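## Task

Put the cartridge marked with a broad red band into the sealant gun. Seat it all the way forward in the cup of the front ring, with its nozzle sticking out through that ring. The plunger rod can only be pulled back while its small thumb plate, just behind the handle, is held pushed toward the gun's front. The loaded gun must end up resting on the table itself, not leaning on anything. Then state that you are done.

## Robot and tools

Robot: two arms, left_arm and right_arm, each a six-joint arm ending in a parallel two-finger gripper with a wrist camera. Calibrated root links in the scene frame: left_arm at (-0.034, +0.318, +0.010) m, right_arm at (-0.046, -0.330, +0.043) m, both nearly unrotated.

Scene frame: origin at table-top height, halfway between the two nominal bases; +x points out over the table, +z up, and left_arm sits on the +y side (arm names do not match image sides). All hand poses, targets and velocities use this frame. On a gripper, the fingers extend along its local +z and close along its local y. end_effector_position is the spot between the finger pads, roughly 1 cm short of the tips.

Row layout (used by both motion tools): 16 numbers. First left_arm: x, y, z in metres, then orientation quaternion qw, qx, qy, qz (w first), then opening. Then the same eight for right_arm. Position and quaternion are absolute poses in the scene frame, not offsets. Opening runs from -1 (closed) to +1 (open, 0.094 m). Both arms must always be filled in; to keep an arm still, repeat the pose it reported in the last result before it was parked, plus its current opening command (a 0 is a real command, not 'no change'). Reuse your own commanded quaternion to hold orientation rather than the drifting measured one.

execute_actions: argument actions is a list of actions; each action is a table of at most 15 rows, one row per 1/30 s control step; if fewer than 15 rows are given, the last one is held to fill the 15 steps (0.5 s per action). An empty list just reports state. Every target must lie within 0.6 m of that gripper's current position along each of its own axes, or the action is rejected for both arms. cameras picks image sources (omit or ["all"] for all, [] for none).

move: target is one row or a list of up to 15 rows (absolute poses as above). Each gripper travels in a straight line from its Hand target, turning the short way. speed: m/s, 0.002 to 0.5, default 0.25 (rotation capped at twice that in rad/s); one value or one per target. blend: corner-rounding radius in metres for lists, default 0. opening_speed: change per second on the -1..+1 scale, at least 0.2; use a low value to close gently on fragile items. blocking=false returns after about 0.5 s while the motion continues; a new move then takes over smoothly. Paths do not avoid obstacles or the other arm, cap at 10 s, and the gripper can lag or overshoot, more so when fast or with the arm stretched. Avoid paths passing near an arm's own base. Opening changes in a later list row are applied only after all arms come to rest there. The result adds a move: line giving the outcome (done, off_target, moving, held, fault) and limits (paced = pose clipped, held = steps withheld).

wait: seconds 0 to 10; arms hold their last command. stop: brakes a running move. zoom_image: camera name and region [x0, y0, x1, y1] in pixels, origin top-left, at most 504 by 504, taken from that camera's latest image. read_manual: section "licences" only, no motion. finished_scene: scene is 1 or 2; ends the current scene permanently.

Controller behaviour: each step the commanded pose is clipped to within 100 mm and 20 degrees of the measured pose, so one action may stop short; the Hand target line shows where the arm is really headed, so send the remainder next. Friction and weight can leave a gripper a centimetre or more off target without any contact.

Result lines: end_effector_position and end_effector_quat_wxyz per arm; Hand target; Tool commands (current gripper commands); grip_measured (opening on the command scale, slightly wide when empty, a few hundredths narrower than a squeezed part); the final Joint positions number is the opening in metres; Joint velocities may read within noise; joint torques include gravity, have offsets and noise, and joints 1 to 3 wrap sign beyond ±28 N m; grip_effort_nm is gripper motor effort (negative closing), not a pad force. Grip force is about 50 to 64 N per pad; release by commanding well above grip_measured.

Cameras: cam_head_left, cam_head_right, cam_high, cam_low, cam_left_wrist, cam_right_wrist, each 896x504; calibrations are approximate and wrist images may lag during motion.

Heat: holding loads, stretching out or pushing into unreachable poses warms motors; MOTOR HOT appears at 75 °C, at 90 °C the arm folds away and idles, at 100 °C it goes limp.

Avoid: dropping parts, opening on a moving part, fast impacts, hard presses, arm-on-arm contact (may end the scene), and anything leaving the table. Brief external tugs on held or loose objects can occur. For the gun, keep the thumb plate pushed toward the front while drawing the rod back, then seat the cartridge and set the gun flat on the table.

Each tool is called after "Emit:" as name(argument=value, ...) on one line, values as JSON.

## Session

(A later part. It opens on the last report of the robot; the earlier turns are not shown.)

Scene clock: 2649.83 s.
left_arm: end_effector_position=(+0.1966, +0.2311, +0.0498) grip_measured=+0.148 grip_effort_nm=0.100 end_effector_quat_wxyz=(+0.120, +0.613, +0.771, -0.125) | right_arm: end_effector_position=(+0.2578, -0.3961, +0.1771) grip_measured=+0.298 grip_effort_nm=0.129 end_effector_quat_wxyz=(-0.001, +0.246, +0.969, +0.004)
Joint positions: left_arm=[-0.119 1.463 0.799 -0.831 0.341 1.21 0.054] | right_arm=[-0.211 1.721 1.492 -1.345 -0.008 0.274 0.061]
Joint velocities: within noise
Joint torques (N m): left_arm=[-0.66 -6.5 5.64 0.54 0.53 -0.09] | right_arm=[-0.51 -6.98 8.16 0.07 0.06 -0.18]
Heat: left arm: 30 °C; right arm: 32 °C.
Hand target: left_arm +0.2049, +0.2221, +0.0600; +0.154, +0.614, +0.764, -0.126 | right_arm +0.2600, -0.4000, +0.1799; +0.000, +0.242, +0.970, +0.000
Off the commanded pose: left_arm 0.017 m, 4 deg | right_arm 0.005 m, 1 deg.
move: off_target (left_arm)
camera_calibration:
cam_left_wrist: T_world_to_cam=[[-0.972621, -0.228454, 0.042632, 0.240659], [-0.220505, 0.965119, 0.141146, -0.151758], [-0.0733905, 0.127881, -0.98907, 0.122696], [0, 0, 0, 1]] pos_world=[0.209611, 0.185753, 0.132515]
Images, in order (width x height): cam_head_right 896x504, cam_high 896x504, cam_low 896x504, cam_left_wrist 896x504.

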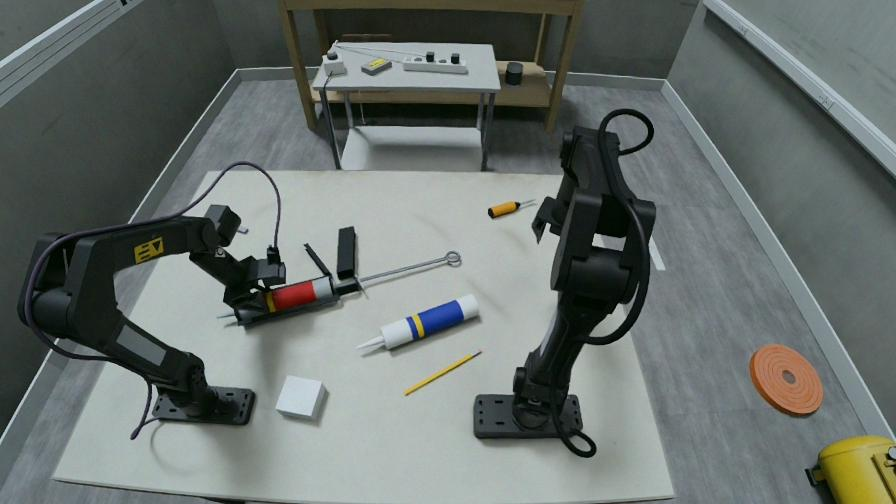

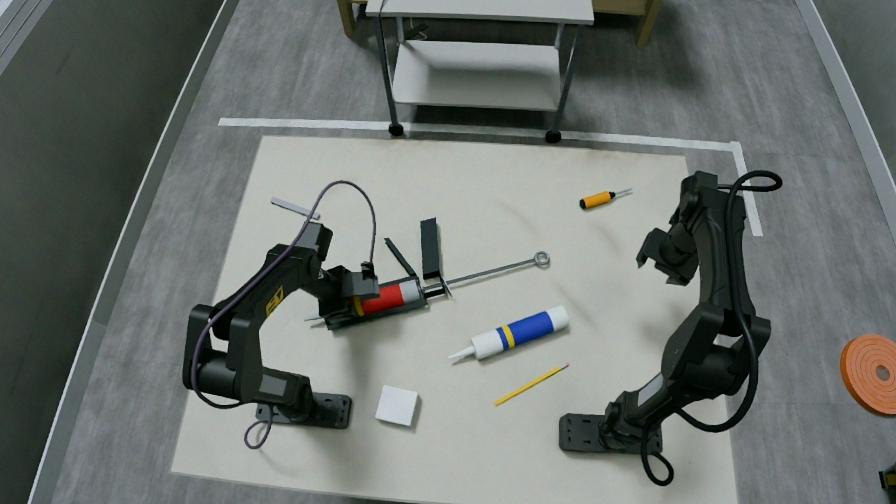

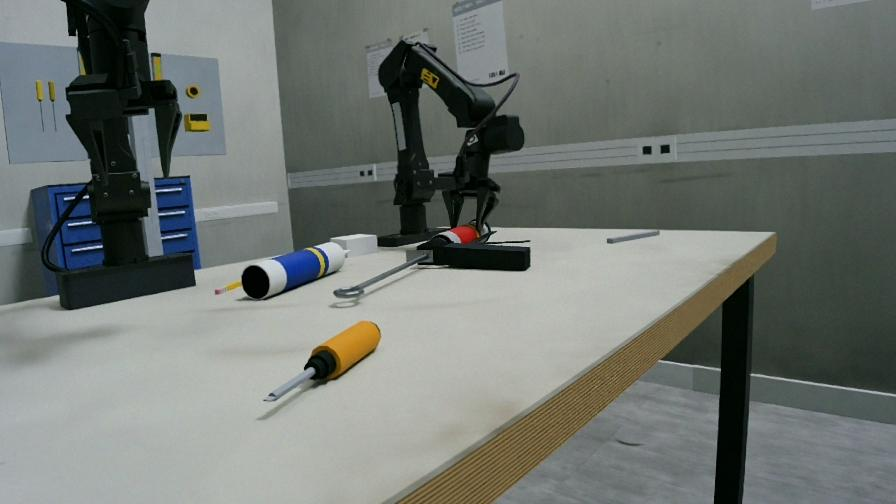

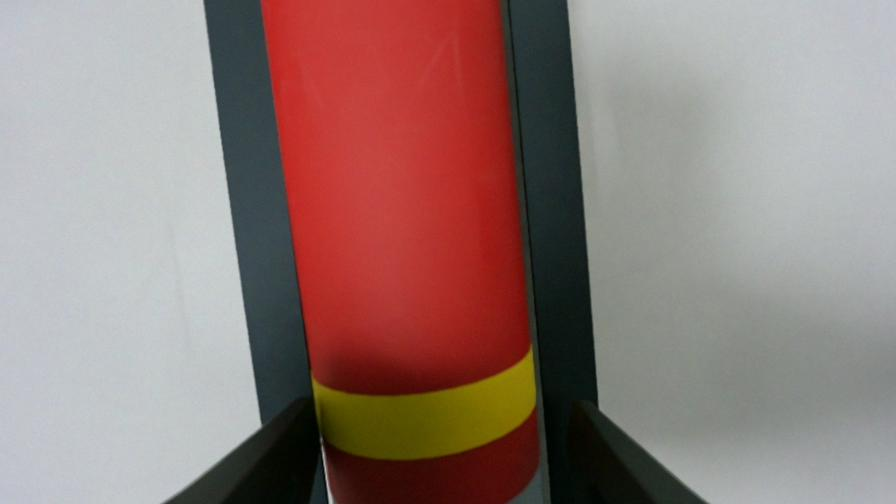

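Emit:
move(target=[[0.2035,0.2200,0.0850,0.1544,0.6200,0.7588,-0.1261,0.25,0.26,-0.40,0.18,0,0.2419,0.9703,0,0.3],[0.215,0.2250,0.17,0.0777,0.5815,0.8079,-0.0560,0.4,0.26,-0.40,0.18,0,0.2419,0.9703,0,0.3]], speed=0.08)

Emit:
zoom_image(camera="cam_low", region=[300, 170, 540, 330])

Emit:
zoom_image(camera="cam_high", region=[290, 240, 450, 340])

Emit:
zoom_image(camera="cam_head_right", region=[215, 250, 365, 335])

Scene clock: 2666.23 s.
left_arm: end_effector_position=(+0.2155, +0.2235, +0.1644) grip_measured=+0.398 grip_effort_nm=0.100 end_effector_quat_wxyz=(+0.084, +0.592, +0.800, -0.056) | right_arm: end_effector_position=(+0.2578, -0.3961, +0.1771) grip_measured=+0.298 grip_effort_nm=0.134 end_effector_quat_wxyz=(-0.001, +0.246, +0.969, +0.004)
Joint positions: left_arm=[-0.254 1.44 1.273 -1.288 0.166 1.009 0.066] | right_arm=[-0.211 1.721 1.492 -1.345 -0.008 0.274 0.061]
Joint velocities: within noise
Joint torques (N m): left_arm=[-0.53 -3.84 8.54 0.12 0 -0.14] | right_arm=[-0.5 -6.99 8.17 0.07 0.07 -0.18]
Heat: left arm: 29 °C; right arm: 32 °C.
Hand target: left_arm +0.2154, +0.2231, +0.1697; +0.078, +0.589, +0.803, -0.055 | right_arm +0.2600, -0.4000, +0.1799; +0.000, +0.242, +0.970, +0.000
Off the commanded pose: left_arm 0.006 m, 2 deg | right_arm 0.005 m, 1 deg.
move: done
camera_calibration:
cam_left_wrist: T_world_to_cam=[[-0.952616, -0.303753, -0.0160542, 0.274561], [-0.295836, 0.912928, 0.281148, -0.151499], [-0.070743, 0.272575, -0.95953, 0.200665], [0, 0, 0, 1]] pos_world=[0.230928, 0.16701, 0.239546]
cam_right_wrist: T_world_to_cam=[[-0.489493, -0.872001, 0.00343897, -0.21948], [-0.794679, 0.447705, 0.409934, 0.349717], [-0.359002, 0.197927, -0.912109, 0.415124], [0, 0, 0, 1]] pos_world=[0.319509, -0.43012, 0.236033]

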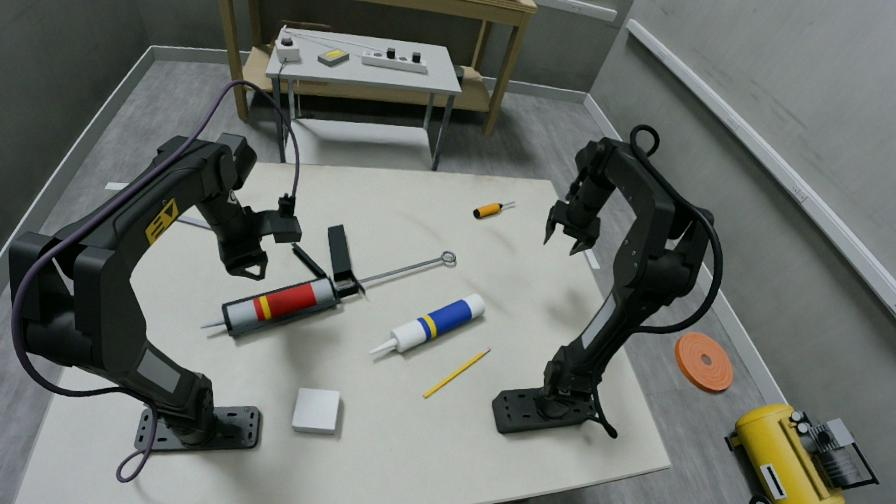

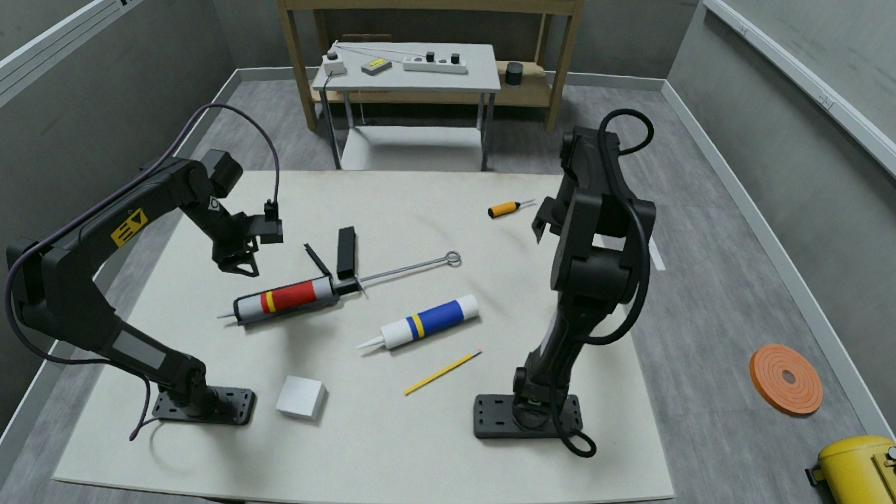

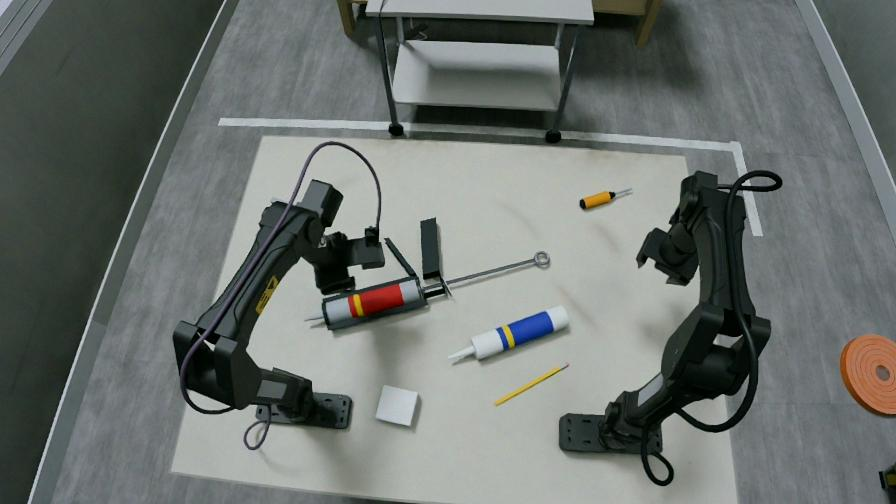

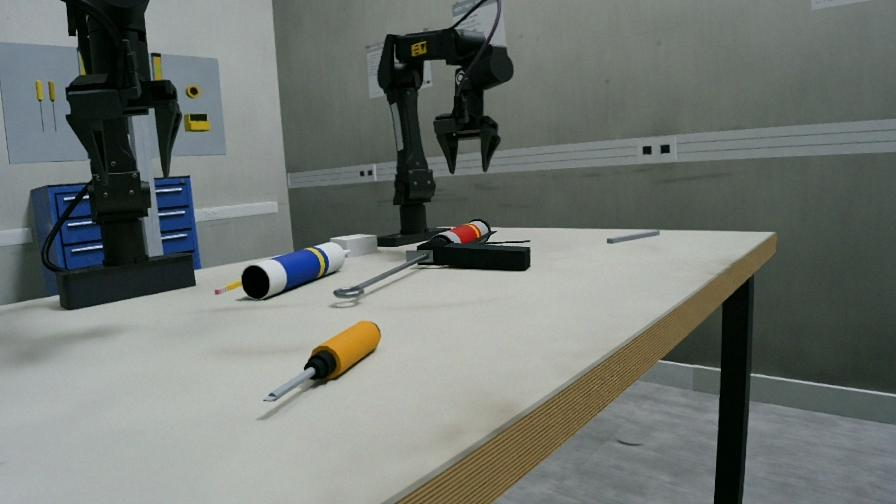

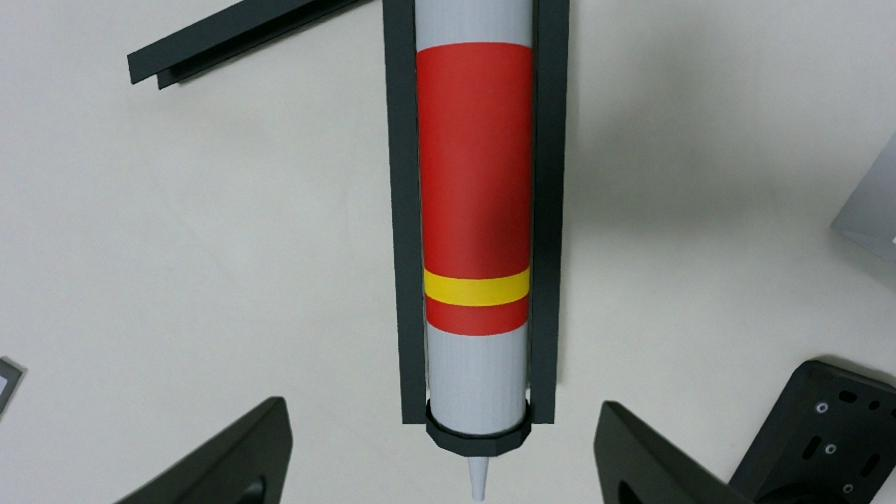

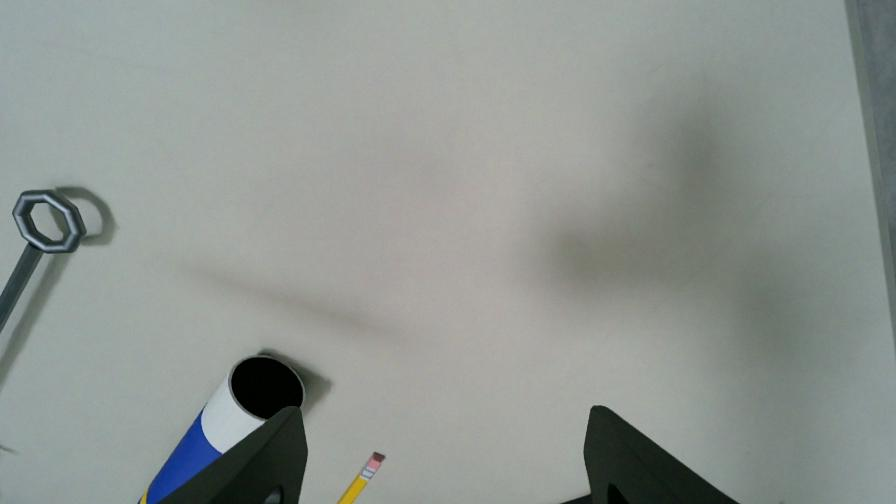

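Scaled by 2.100 from the camera's 896x504 image, which has a finer 1280x720 frame.

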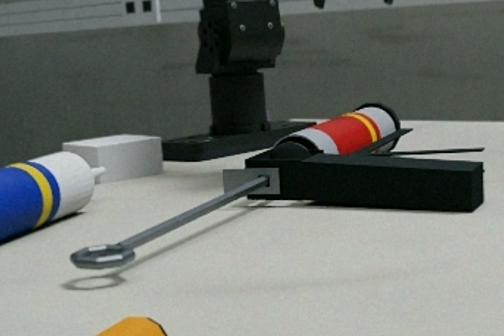

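Scaled by 3.150 from the camera's 896x504 image, which has a finer 1280x720 frame.

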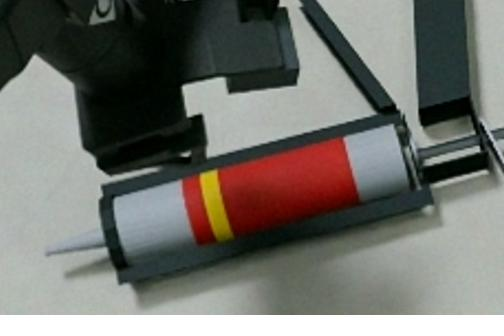

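Scaled by 3.360 from the camera's 896x504 image, which has a finer 1280x720 frame.

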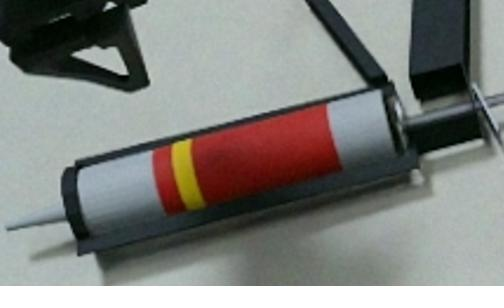

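Emit:
zoom_image(camera="cam_left_wrist", region=[370, 330, 590, 504])

Emit:
move(target=[0.245,0.130,0.17,0.0,0.5815,0.8079,0.0,0.4,0.26,-0.40,0.18,0,0.2419,0.9703,0,0.3], speed=0.12, cameras=["cam_left_wrist"])

Scaled by 2.291 from the camera's 896x504 image, which has a finer 1280x720 frame.

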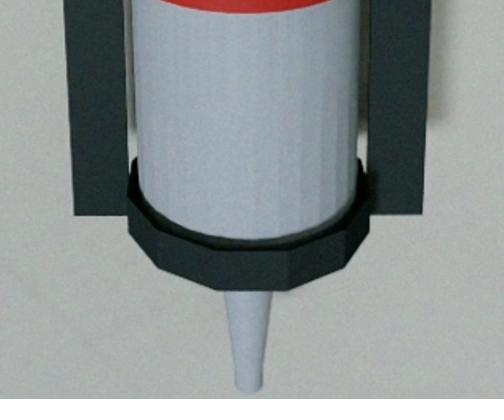

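Scene clock: 2680.50 s.
left_arm: end_effector_position=(+0.2449, +0.1329, +0.1663) grip_measured=+0.398 grip_effort_nm=0.100 end_effector_quat_wxyz=(+0.005, +0.585, +0.811, -0.003) | right_arm: end_effector_position=(+0.2578, -0.3961, +0.1771) grip_measured=+0.298 grip_effort_nm=0.129 end_effector_quat_wxyz=(-0.001, +0.246, +0.969, +0.004)
Joint positions: left_arm=[-0.583 1.81 1.688 -1.44 0.006 0.665 0.066] | right_arm=[-0.211 1.721 1.492 -1.345 -0.008 0.274 0.061]
Joint velocities: within noise
Joint torques (N m): left_arm=[-0.09 -6.31 8.5 -0.1 -0.08 -0.15] | right_arm=[-0.51 -6.99 8.16 0.08 0.06 -0.18]
Heat: left arm: 30 °C; right arm: 32 °C.
Hand target: left_arm +0.2469, +0.1334, +0.1700; +0.001, +0.580, +0.814, +0.002 | right_arm +0.2600, -0.4000, +0.1799; +0.000, +0.242, +0.970, +0.000
Off the commanded pose: left_arm 0.005 m, 1 deg | right_arm 0.005 m, 1 deg.
move: done
camera_calibration:
cam_left_wrist: T_world_to_cam=[[-0.946066, -0.323881, -0.00771846, 0.274812], [-0.291202, 0.839684, 0.458402, -0.0815152], [-0.141987, 0.435926, -0.888712, 0.213172], [0, 0, 0, 1]] pos_world=[0.26652, 0.0645263, 0.228936]
Images, in order (width x height): cam_left_wrist 896x504.

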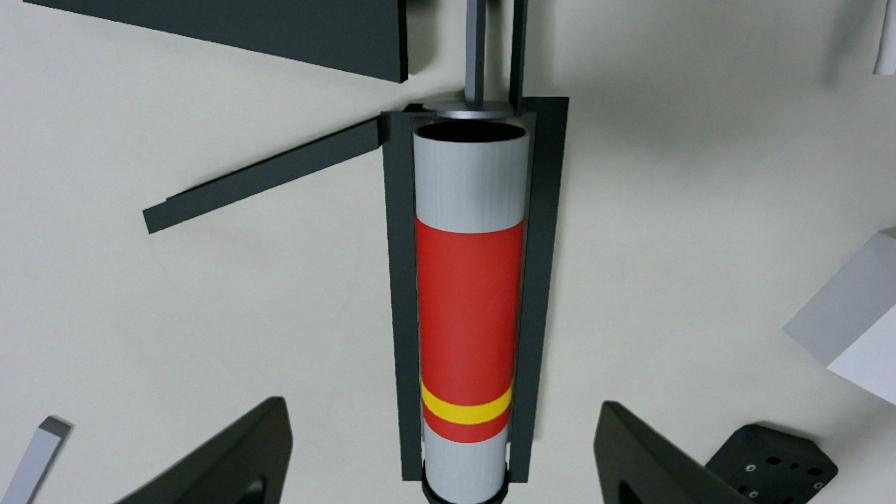

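Emit:
zoom_image(camera="cam_left_wrist", region=[380, 60, 580, 180])

Emit:
zoom_image(camera="cam_left_wrist", region=[380, 404, 580, 504])

Scaled by 2.520 from the camera's 896x504 image, which has a finer 1280x720 frame.

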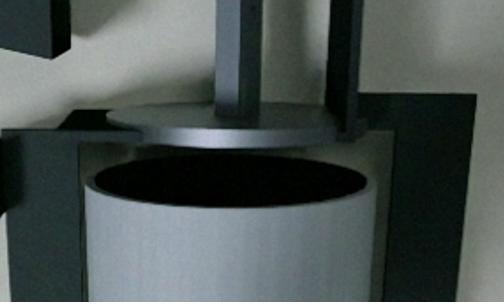

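Scaled by 2.520 from the camera's 896x504 image, which has a finer 1280x720 frame.

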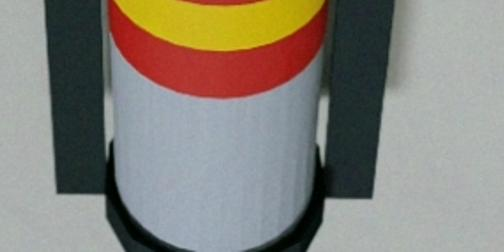

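Emit:
move(target=[0.18,0.32,0.18,0.0,0.5815,0.8079,0.0,0.4,0.26,-0.40,0.18,0,0.2419,0.9703,0,0.3], speed=0.12, cameras=["cam_left_wrist"])

Emit:
zoom_image(camera="cam_left_wrist", region=[330, 60, 600, 320])

Scene clock: 2751.77 s.
left_arm: end_effector_position=(+0.1890, +0.3180, +0.1768) grip_measured=+0.398 grip_effort_nm=0.105 end_effector_quat_wxyz=(+0.003, +0.577, +0.817, +0.000) | right_arm: end_effector_position=(+0.2578, -0.3961, +0.1771) grip_measured=+0.298 grip_effort_nm=0.129 end_effector_quat_wxyz=(-0.001, +0.246, +0.969, +0.004)
Joint positions: left_arm=[0 1.391 1.298 -1.474 0.003 1.228 0.066] | right_arm=[-0.211 1.721 1.492 -1.345 -0.008 0.274 0.061]
Joint velocities: within noise
Joint torques (N m): left_arm=[0.36 -6.04 5.18 -0.11 0 0.17] | right_arm=[-0.51 -6.98 8.17 0.07 0.06 -0.17]
Heat: left arm: 31 °C; right arm: 32 °C.
Hand target: left_arm +0.1785, +0.3185, +0.1802; +0.000, +0.581, +0.814, -0.004 | right_arm +0.2600, -0.4000, +0.1799; +0.000, +0.242, +0.970, +0.000
Off the commanded pose: left_arm 0.010 m, 1 deg | right_arm 0.005 m, 1 deg.
move: done
camera_calibration:
cam_left_wrist: T_world_to_cam=[[-0.939405, -0.342655, -0.0102793, 0.287046], [-0.308024, 0.830543, 0.464025, -0.252912], [-0.150463, 0.439074, -0.885763, 0.133979], [0, 0, 0, 1]] pos_world=[0.211909, 0.249586, 0.238982]
Images, in order (width x height): cam_left_wrist 896x504.

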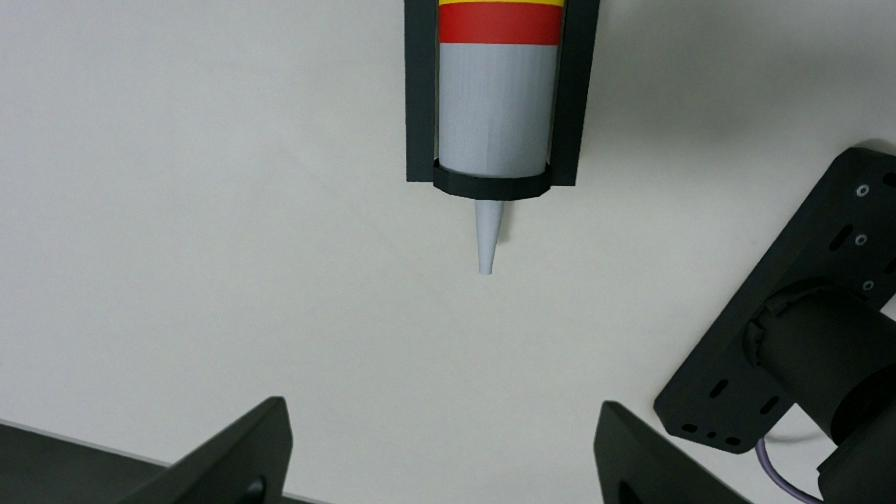

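Scaled by 1.867 from the camera's 896x504 image, which has a finer 1280x720 frame.

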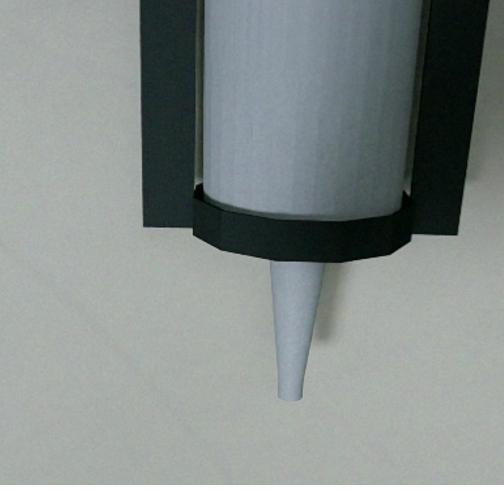

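Emit:
move(target=[0.18,0.32,0.18,0.0,0.5815,0.8079,0.0,0.4,0.338,-0.198,0.13,0,0.5693,0.8221,0,0.1], speed=0.12, cameras=["cam_right_wrist","cam_high"])

Scene clock: 2790.33 s.
left_arm: end_effector_position=(+0.1890, +0.3180, +0.1768) grip_measured=+0.398 grip_effort_nm=0.110 end_effector_quat_wxyz=(+0.003, +0.580, +0.814, +0.000) | right_arm: end_effector_position=(+0.3333, -0.1988, +0.1288) grip_measured=+0.102 grip_effort_nm=-0.085 end_effector_quat_wxyz=(-0.004, +0.559, +0.829, +0.000)
Joint positions: left_arm=[0 1.391 1.298 -1.474 0.003 1.236 0.066] | right_arm=[0.34 2.089 1.794 -1.282 -0.007 1.514 0.052]
Joint velocities: within noise
Joint torques (N m): left_arm=[0.49 -5.96 5.2 -0.02 -0.06 0.13] | right_arm=[0.24 -9.78 8.72 0.08 0.12 0.13]
Heat: left arm: 30 °C; right arm: 32 °C.
Hand target: left_arm +0.1802, +0.3198, +0.1798; +0.000, +0.584, +0.812, +0.000 | right_arm +0.3381, -0.1986, +0.1290; +0.002, +0.564, +0.825, -0.004
Off the commanded pose: left_arm 0.010 m, 1 deg | right_arm 0.005 m, 1 deg.
move: done
camera_calibration:
cam_right_wrist: T_world_to_cam=[[-0.932001, -0.362105, 0.0159439, 0.236946], [-0.323935, 0.851876, 0.411549, 0.26437], [-0.162607, 0.3784, -0.911248, 0.329413], [0, 0, 0, 1]] pos_world=[0.360037, -0.264061, 0.187598]
Images, in order (width x height): cam_high 896x504, cam_right_wrist 896x504.

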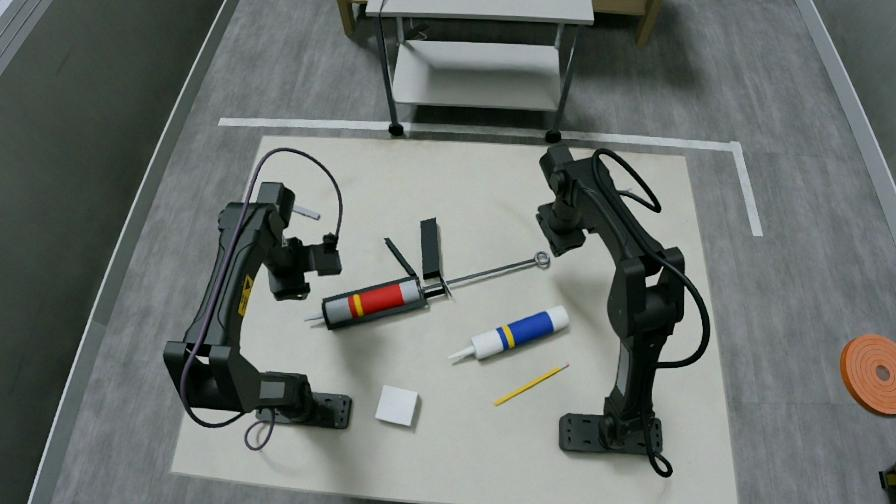

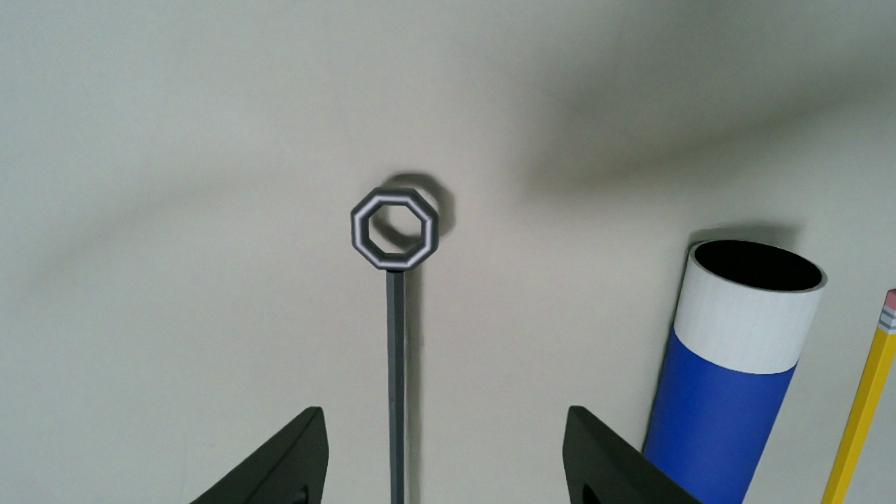

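Emit:
move(target=[0.18,0.32,0.18,0.0,0.5815,0.8079,0.0,0.4,0.349,-0.172,0.065,0,0.5693,0.8221,0,-0.1], speed=0.1, cameras=["cam_right_wrist","cam_low"])

Scene clock: 2808.17 s.
left_arm: end_effector_position=(+0.1890, +0.3180, +0.1768) grip_measured=+0.398 grip_effort_nm=0.105 end_effector_quat_wxyz=(+0.003, +0.581, +0.814, +0.000) | right_arm: end_effector_position=(+0.3495, -0.1712, +0.0733) grip_measured=-0.098 grip_effort_nm=-0.090 end_effector_quat_wxyz=(+0.001, +0.564, +0.826, +0.007)
Joint positions: left_arm=[0 1.391 1.298 -1.474 0.003 1.237 0.066] | right_arm=[0.389 2.204 1.753 -1.107 -0.007 1.574 0.042]
Joint velocities: within noise
Joint torques (N m): left_arm=[0.42 -5.91 5.18 -0.05 0.01 0.16] | right_arm=[0.36 -11.02 5.34 0.33 0.05 0.13]
Heat: left arm: 30 °C; right arm: 33 °C.
Hand target: left_arm +0.1802, +0.3198, +0.1798; +0.000, +0.584, +0.812, +0.000 | right_arm +0.3476, -0.1713, +0.0650; +0.000, +0.568, +0.823, -0.001
Off the commanded pose: left_arm 0.010 m, 1 deg | right_arm 0.008 m, 1 deg.
move: done
camera_calibration:
cam_right_wrist: T_world_to_cam=[[-0.935953, -0.35212, -0.00206514, 0.267348], [-0.321712, 0.852714, 0.411559, 0.268393], [-0.143157, 0.385864, -0.911381, 0.265458], [0, 0, 0, 1]] pos_world=[0.374573, -0.237154, 0.132026]
Images, in order (width x height): cam_low 896x504, cam_right_wrist 896x504.

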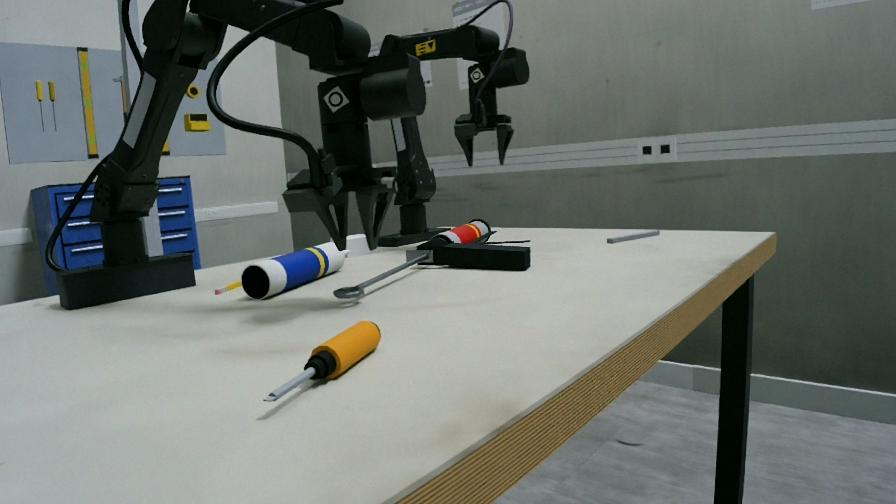

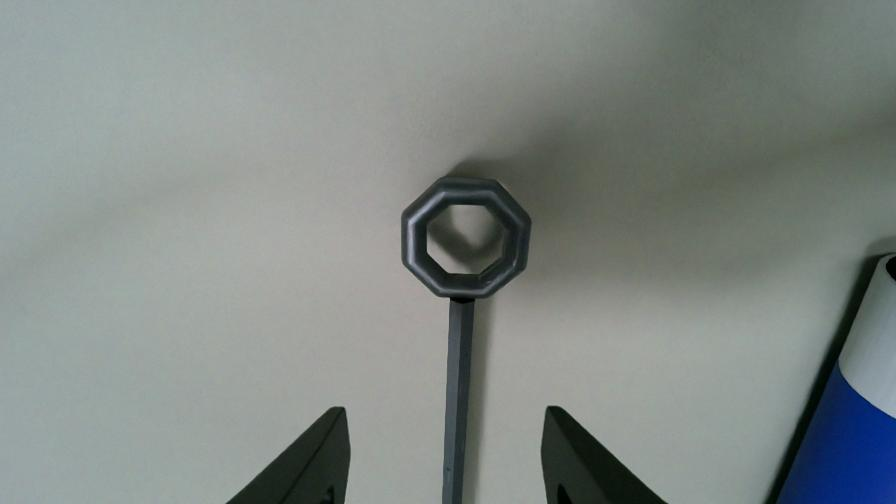

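Emit:
move(target=[0.18,0.32,0.18,0.0,0.5815,0.8079,0.0,0.4,0.354,-0.193,0.022,0,0.5693,0.8221,0,-0.1], speed=0.08, cameras=["cam_right_wrist","cam_low"])

Emit:
zoom_image(camera="cam_low", region=[280, 200, 460, 320])

Scene clock: 2823.43 s.
left_arm: end_effector_position=(+0.1890, +0.3180, +0.1768) grip_measured=+0.398 grip_effort_nm=0.105 end_effector_quat_wxyz=(+0.003, +0.581, +0.814, +0.000) | right_arm: end_effector_position=(+0.3556, -0.1898, +0.0314) grip_measured=-0.098 grip_effort_nm=-0.085 end_effector_quat_wxyz=(+0.002, +0.577, +0.816, +0.008)
Joint positions: left_arm=[0 1.391 1.298 -1.474 0.003 1.237 0.066] | right_arm=[0.343 2.245 1.649 -0.959 -0.007 1.561 0.042]
Joint velocities: within noise
Joint torques (N m): left_arm=[0.47 -5.97 5.2 0 -0.01 0.16] | right_arm=[-0.28 -10.99 5.08 0.34 0.04 -0.18]
Heat: left arm: 30 °C; right arm: 34 °C.
Hand target: left_arm +0.1802, +0.3198, +0.1798; +0.000, +0.584, +0.812, +0.000 | right_arm +0.3532, -0.1931, +0.0222; -0.001, +0.573, +0.820, +0.000
Off the commanded pose: left_arm 0.010 m, 1 deg | right_arm 0.010 m, 1 deg.
move: done
camera_calibration:
cam_right_wrist: T_world_to_cam=[[-0.94729, -0.320335, -0.00521479, 0.276563], [-0.294003, 0.862723, 0.411426, 0.29552], [-0.127295, 0.391273, -0.911428, 0.230715], [0, 0, 0, 1]] pos_world=[0.378238, -0.256631, 0.0901383]
Images, in order (width x height): cam_low 896x504, cam_right_wrist 896x504.

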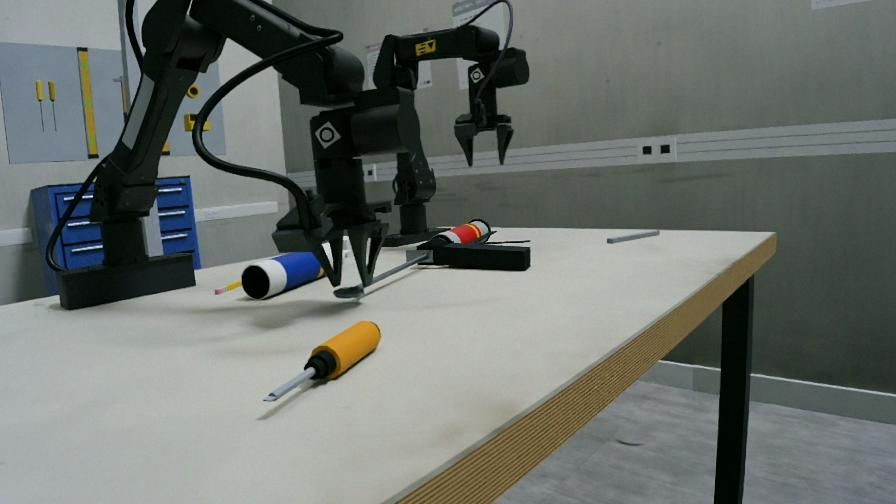

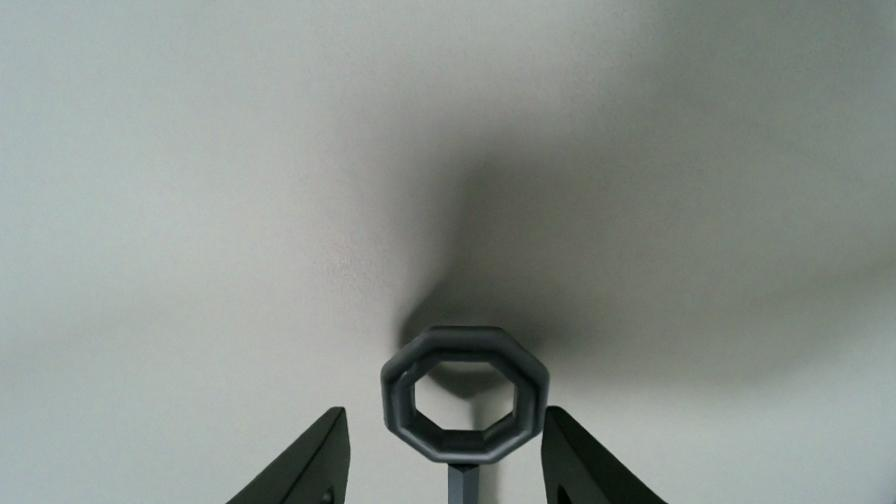

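Scaled by 2.800 from the camera's 896x504 image, which has a finer 1280x720 frame.

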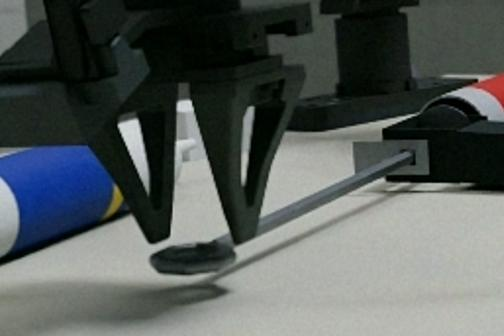

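Emit:
move(target=[0.18,0.32,0.18,0.0,0.5815,0.8079,0.0,0.4,0.3480,-0.184,0.011,0,0.5693,0.8221,0,-0.1], speed=0.06, cameras=["cam_right_wrist","cam_low"])

Emit:
zoom_image(camera="cam_low", region=[280, 200, 460, 320])

Scene clock: 2837.93 s.
left_arm: end_effector_position=(+0.1890, +0.3180, +0.1768) grip_measured=+0.398 grip_effort_nm=0.105 end_effector_quat_wxyz=(+0.003, +0.581, +0.814, +0.000) | right_arm: end_effector_position=(+0.3511, -0.1831, +0.0223) grip_measured=-0.098 grip_effort_nm=-0.085 end_effector_quat_wxyz=(+0.002, +0.570, +0.822, +0.009)
Joint positions: left_arm=[0 1.391 1.298 -1.474 0.003 1.237 0.066] | right_arm=[0.361 2.25 1.618 -0.922 -0.007 1.561 0.042]
Joint velocities: within noise
Joint torques (N m): left_arm=[0.4 -5.87 5.23 -0.04 -0.04 0.13] | right_arm=[0.53 -10.63 4.86 0.39 0.06 0]
Heat: left arm: 29 °C; right arm: 35 °C.
Hand target: left_arm +0.1802, +0.3198, +0.1798; +0.000, +0.584, +0.812, +0.000 | right_arm +0.3472, -0.1830, +0.0113; +0.000, +0.568, +0.823, +0.000
Off the commanded pose: left_arm 0.010 m, 1 deg | right_arm 0.012 m, 1 deg.
move: off_target (right_arm)
camera_calibration:
cam_right_wrist: T_world_to_cam=[[-0.941225, -0.337714, -0.00674874, 0.269174], [-0.310426, 0.85695, 0.411427, 0.296855], [-0.133161, 0.389341, -0.911418, 0.220993], [0, 0, 0, 1]] pos_world=[0.374932, -0.249527, 0.0810993]
Images, in order (width x height): cam_low 896x504, cam_right_wrist 896x504.

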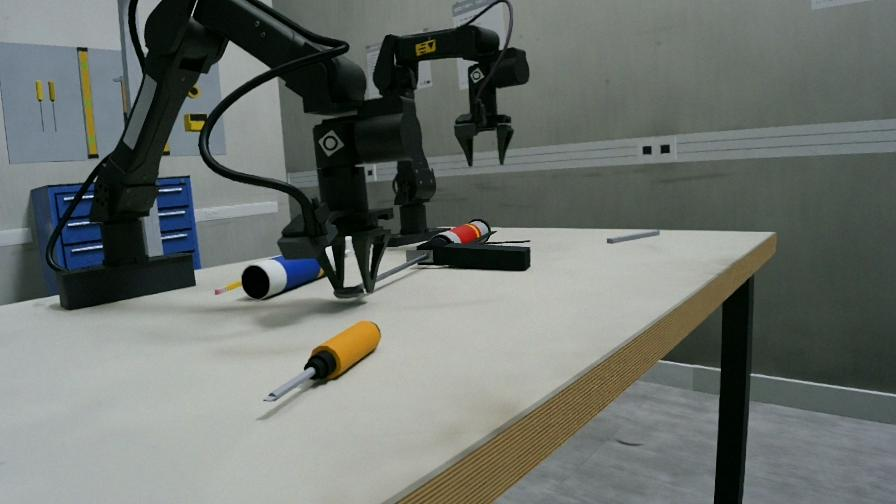

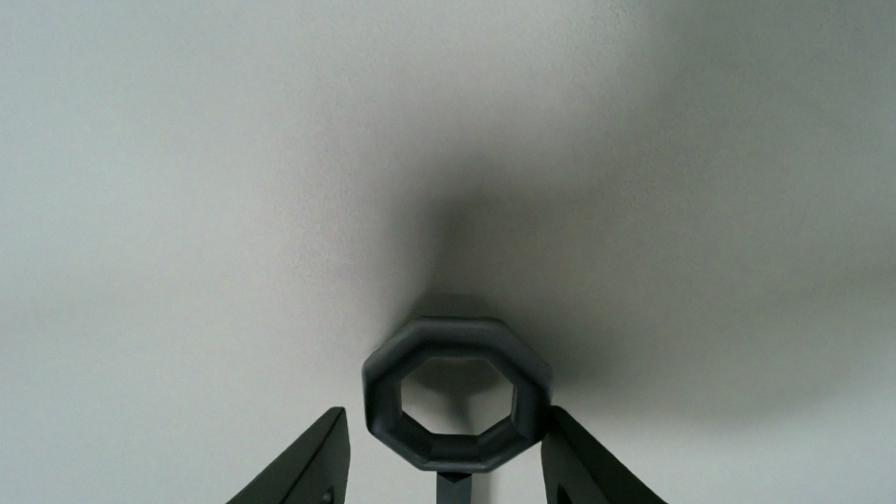

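Scaled by 2.800 from the camera's 896x504 image, which has a finer 1280x720 frame.

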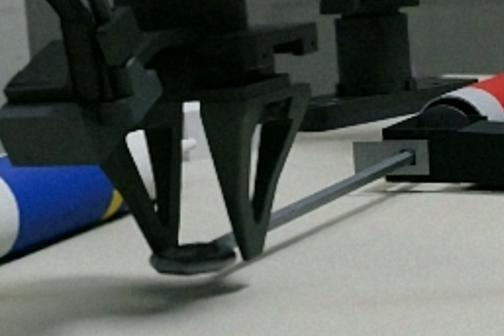

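Emit:
move(target=[[0.18,0.32,0.18,0.0,0.5815,0.8079,0.0,0.4,0.3445,-0.173,0.013,0,0.5693,0.8221,0,-0.1],[0.18,0.32,0.18,0.0,0.5815,0.8079,0.0,0.4,0.3445,-0.173,0.013,0,0.5693,0.8221,0,-0.9]], speed=0.06, opening_speed=0.5, cameras=["cam_right_wrist","cam_low"])

Emit:
zoom_image(camera="cam_low", region=[280, 200, 460, 320])

Scene clock: 2858.23 s.
left_arm: end_effector_position=(+0.1890, +0.3180, +0.1768) grip_measured=+0.398 grip_effort_nm=0.105 end_effector_quat_wxyz=(+0.003, +0.581, +0.814, +0.000) | right_arm: end_effector_position=(+0.3462, -0.1675, +0.0224) grip_measured=-0.858 grip_effort_nm=-1.004 end_effector_quat_wxyz=(-0.003, +0.565, +0.825, +0.015)
Joint positions: left_arm=[0 1.391 1.298 -1.474 0.003 1.237 0.066] | right_arm=[0.394 2.25 1.618 -0.917 -0.022 1.583 0.007]
Joint velocities: within noise
Joint torques (N m): left_arm=[0.35 -5.96 5.15 -0.01 -0.05 0.14] | right_arm=[-0.1 -10.7 5.5 0.26 0.19 0.06]
Heat: left arm: 29 °C; right arm: 34 °C.
Hand target: left_arm +0.1802, +0.3198, +0.1798; +0.000, +0.584, +0.812, +0.000 | right_arm +0.3443, -0.1730, +0.0133; +0.000, +0.569, +0.822, +0.000
Off the commanded pose: left_arm 0.010 m, 1 deg | right_arm 0.011 m, 2 deg.
move: off_target (right_arm)
camera_calibration:
cam_right_wrist: T_world_to_cam=[[-0.937453, -0.347943, -0.0108147, 0.266947], [-0.319161, 0.846671, 0.425775, 0.282871], [-0.138989, 0.402596, -0.904765, 0.218387], [0, 0, 0, 1]] pos_world=[0.370885, -0.234538, 0.080036]
Images, in order (width x height): cam_low 896x504, cam_right_wrist 896x504.

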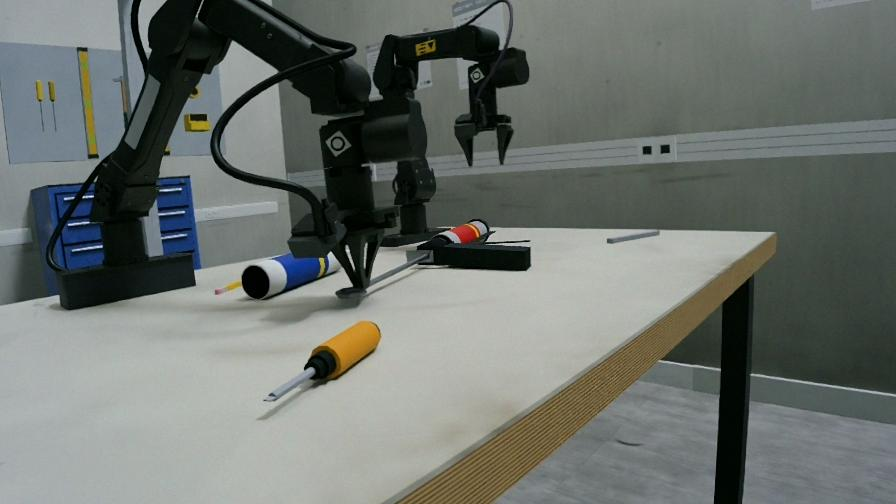

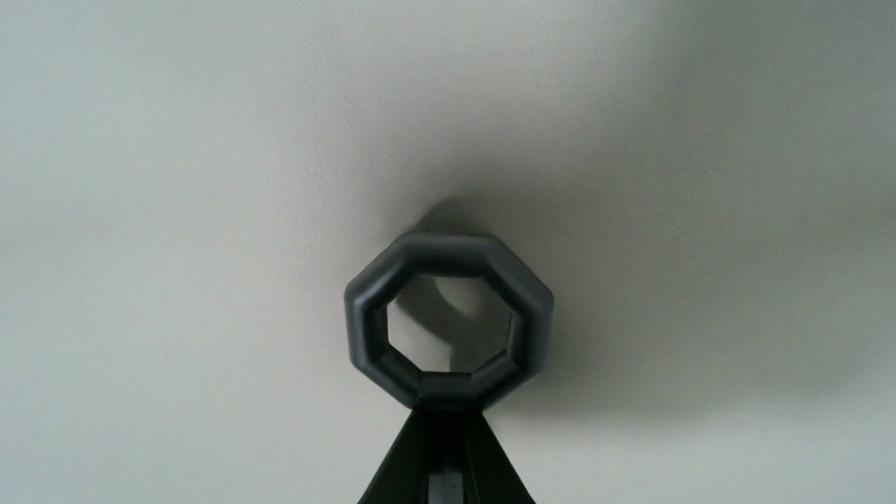

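Scaled by 2.800 from the camera's 896x504 image, which has a finer 1280x720 frame.

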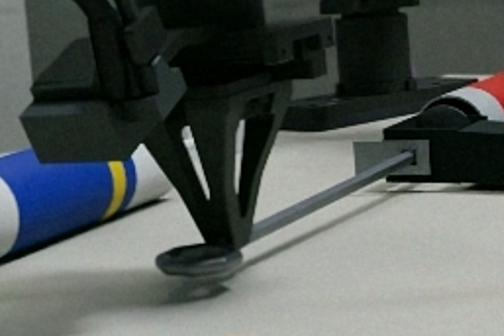

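Emit:
move(target=[[0.199,0.232,0.14,0.0,0.5736,0.8192,0.0,0.4,0.3445,-0.173,0.013,0,0.5693,0.8221,0,-0.9],[0.199,0.229,0.085,0.0,0.5736,0.8192,0.0,0.4,0.3445,-0.173,0.013,0,0.5693,0.8221,0,-0.9]], speed=0.1, cameras=["cam_left_wrist","cam_high"])

Scene clock: 2877.07 s.
left_arm: end_effector_position=(+0.1943, +0.2318, +0.0889) grip_measured=+0.398 grip_effort_nm=0.105 end_effector_quat_wxyz=(-0.006, +0.577, +0.817, -0.003) | right_arm: end_effector_position=(+0.3462, -0.1675, +0.0224) grip_measured=-0.858 grip_effort_nm=-1.004 end_effector_quat_wxyz=(-0.003, +0.565, +0.825, +0.015)
Joint positions: left_arm=[-0.361 1.5 1.042 -1.125 0.003 0.866 0.066] | right_arm=[0.394 2.25 1.618 -0.917 -0.022 1.583 0.007]
Joint velocities: within noise
Joint torques (N m): left_arm=[-0.64 -4.03 5.23 0.36 -0.09 -0.14] | right_arm=[-0.13 -10.69 5.53 0.26 0.18 0.06]
Heat: left arm: 29 °C; right arm: 34 °C.
Hand target: left_arm +0.1989, +0.2297, +0.0852; +0.000, +0.574, +0.819, +0.002 | right_arm +0.3443, -0.1730, +0.0133; +0.000, +0.569, +0.822, +0.000
Off the commanded pose: left_arm 0.007 m, 1 deg | right_arm 0.011 m, 2 deg.
move: off_target (right_arm)
camera_calibration:
cam_left_wrist: T_world_to_cam=[[-0.938927, -0.34409, 0.00430762, 0.260551], [-0.301222, 0.827875, 0.473168, -0.14042], [-0.166379, 0.442972, -0.880962, 0.0965201], [0, 0, 0, 1]] pos_world=[0.218399, 0.163148, 0.150351]
Images, in order (width x height): cam_high 896x504, cam_left_wrist 896x504.

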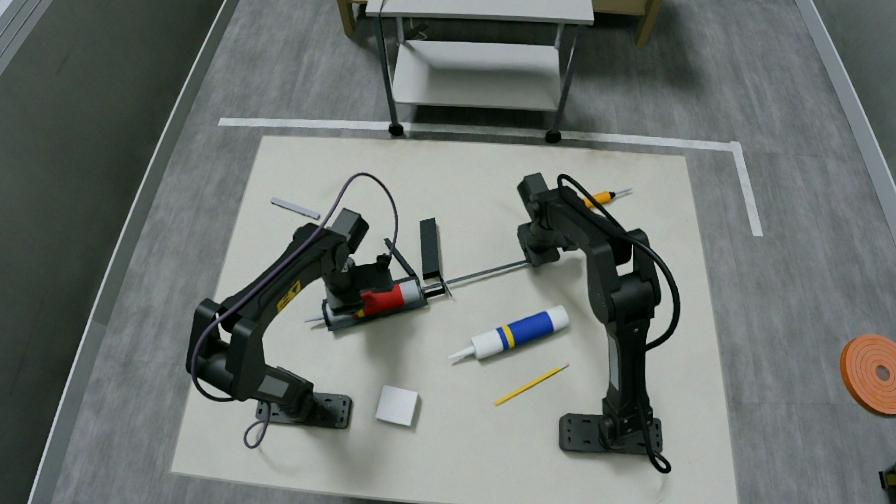

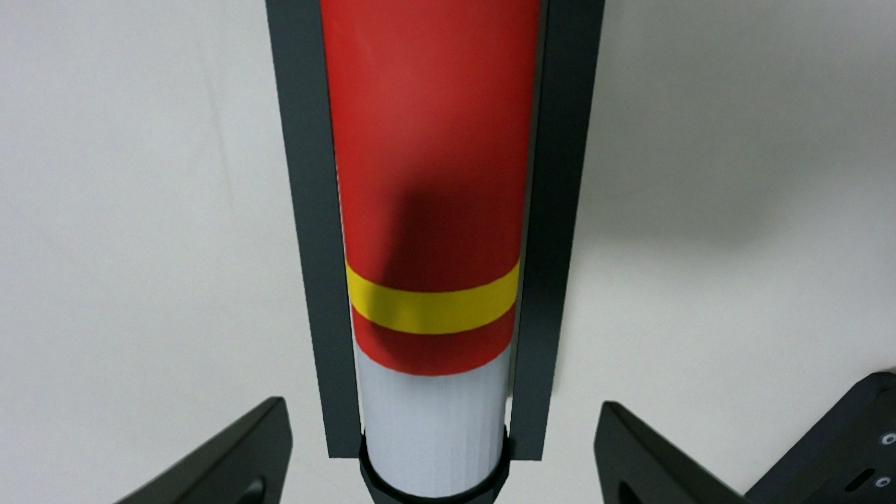

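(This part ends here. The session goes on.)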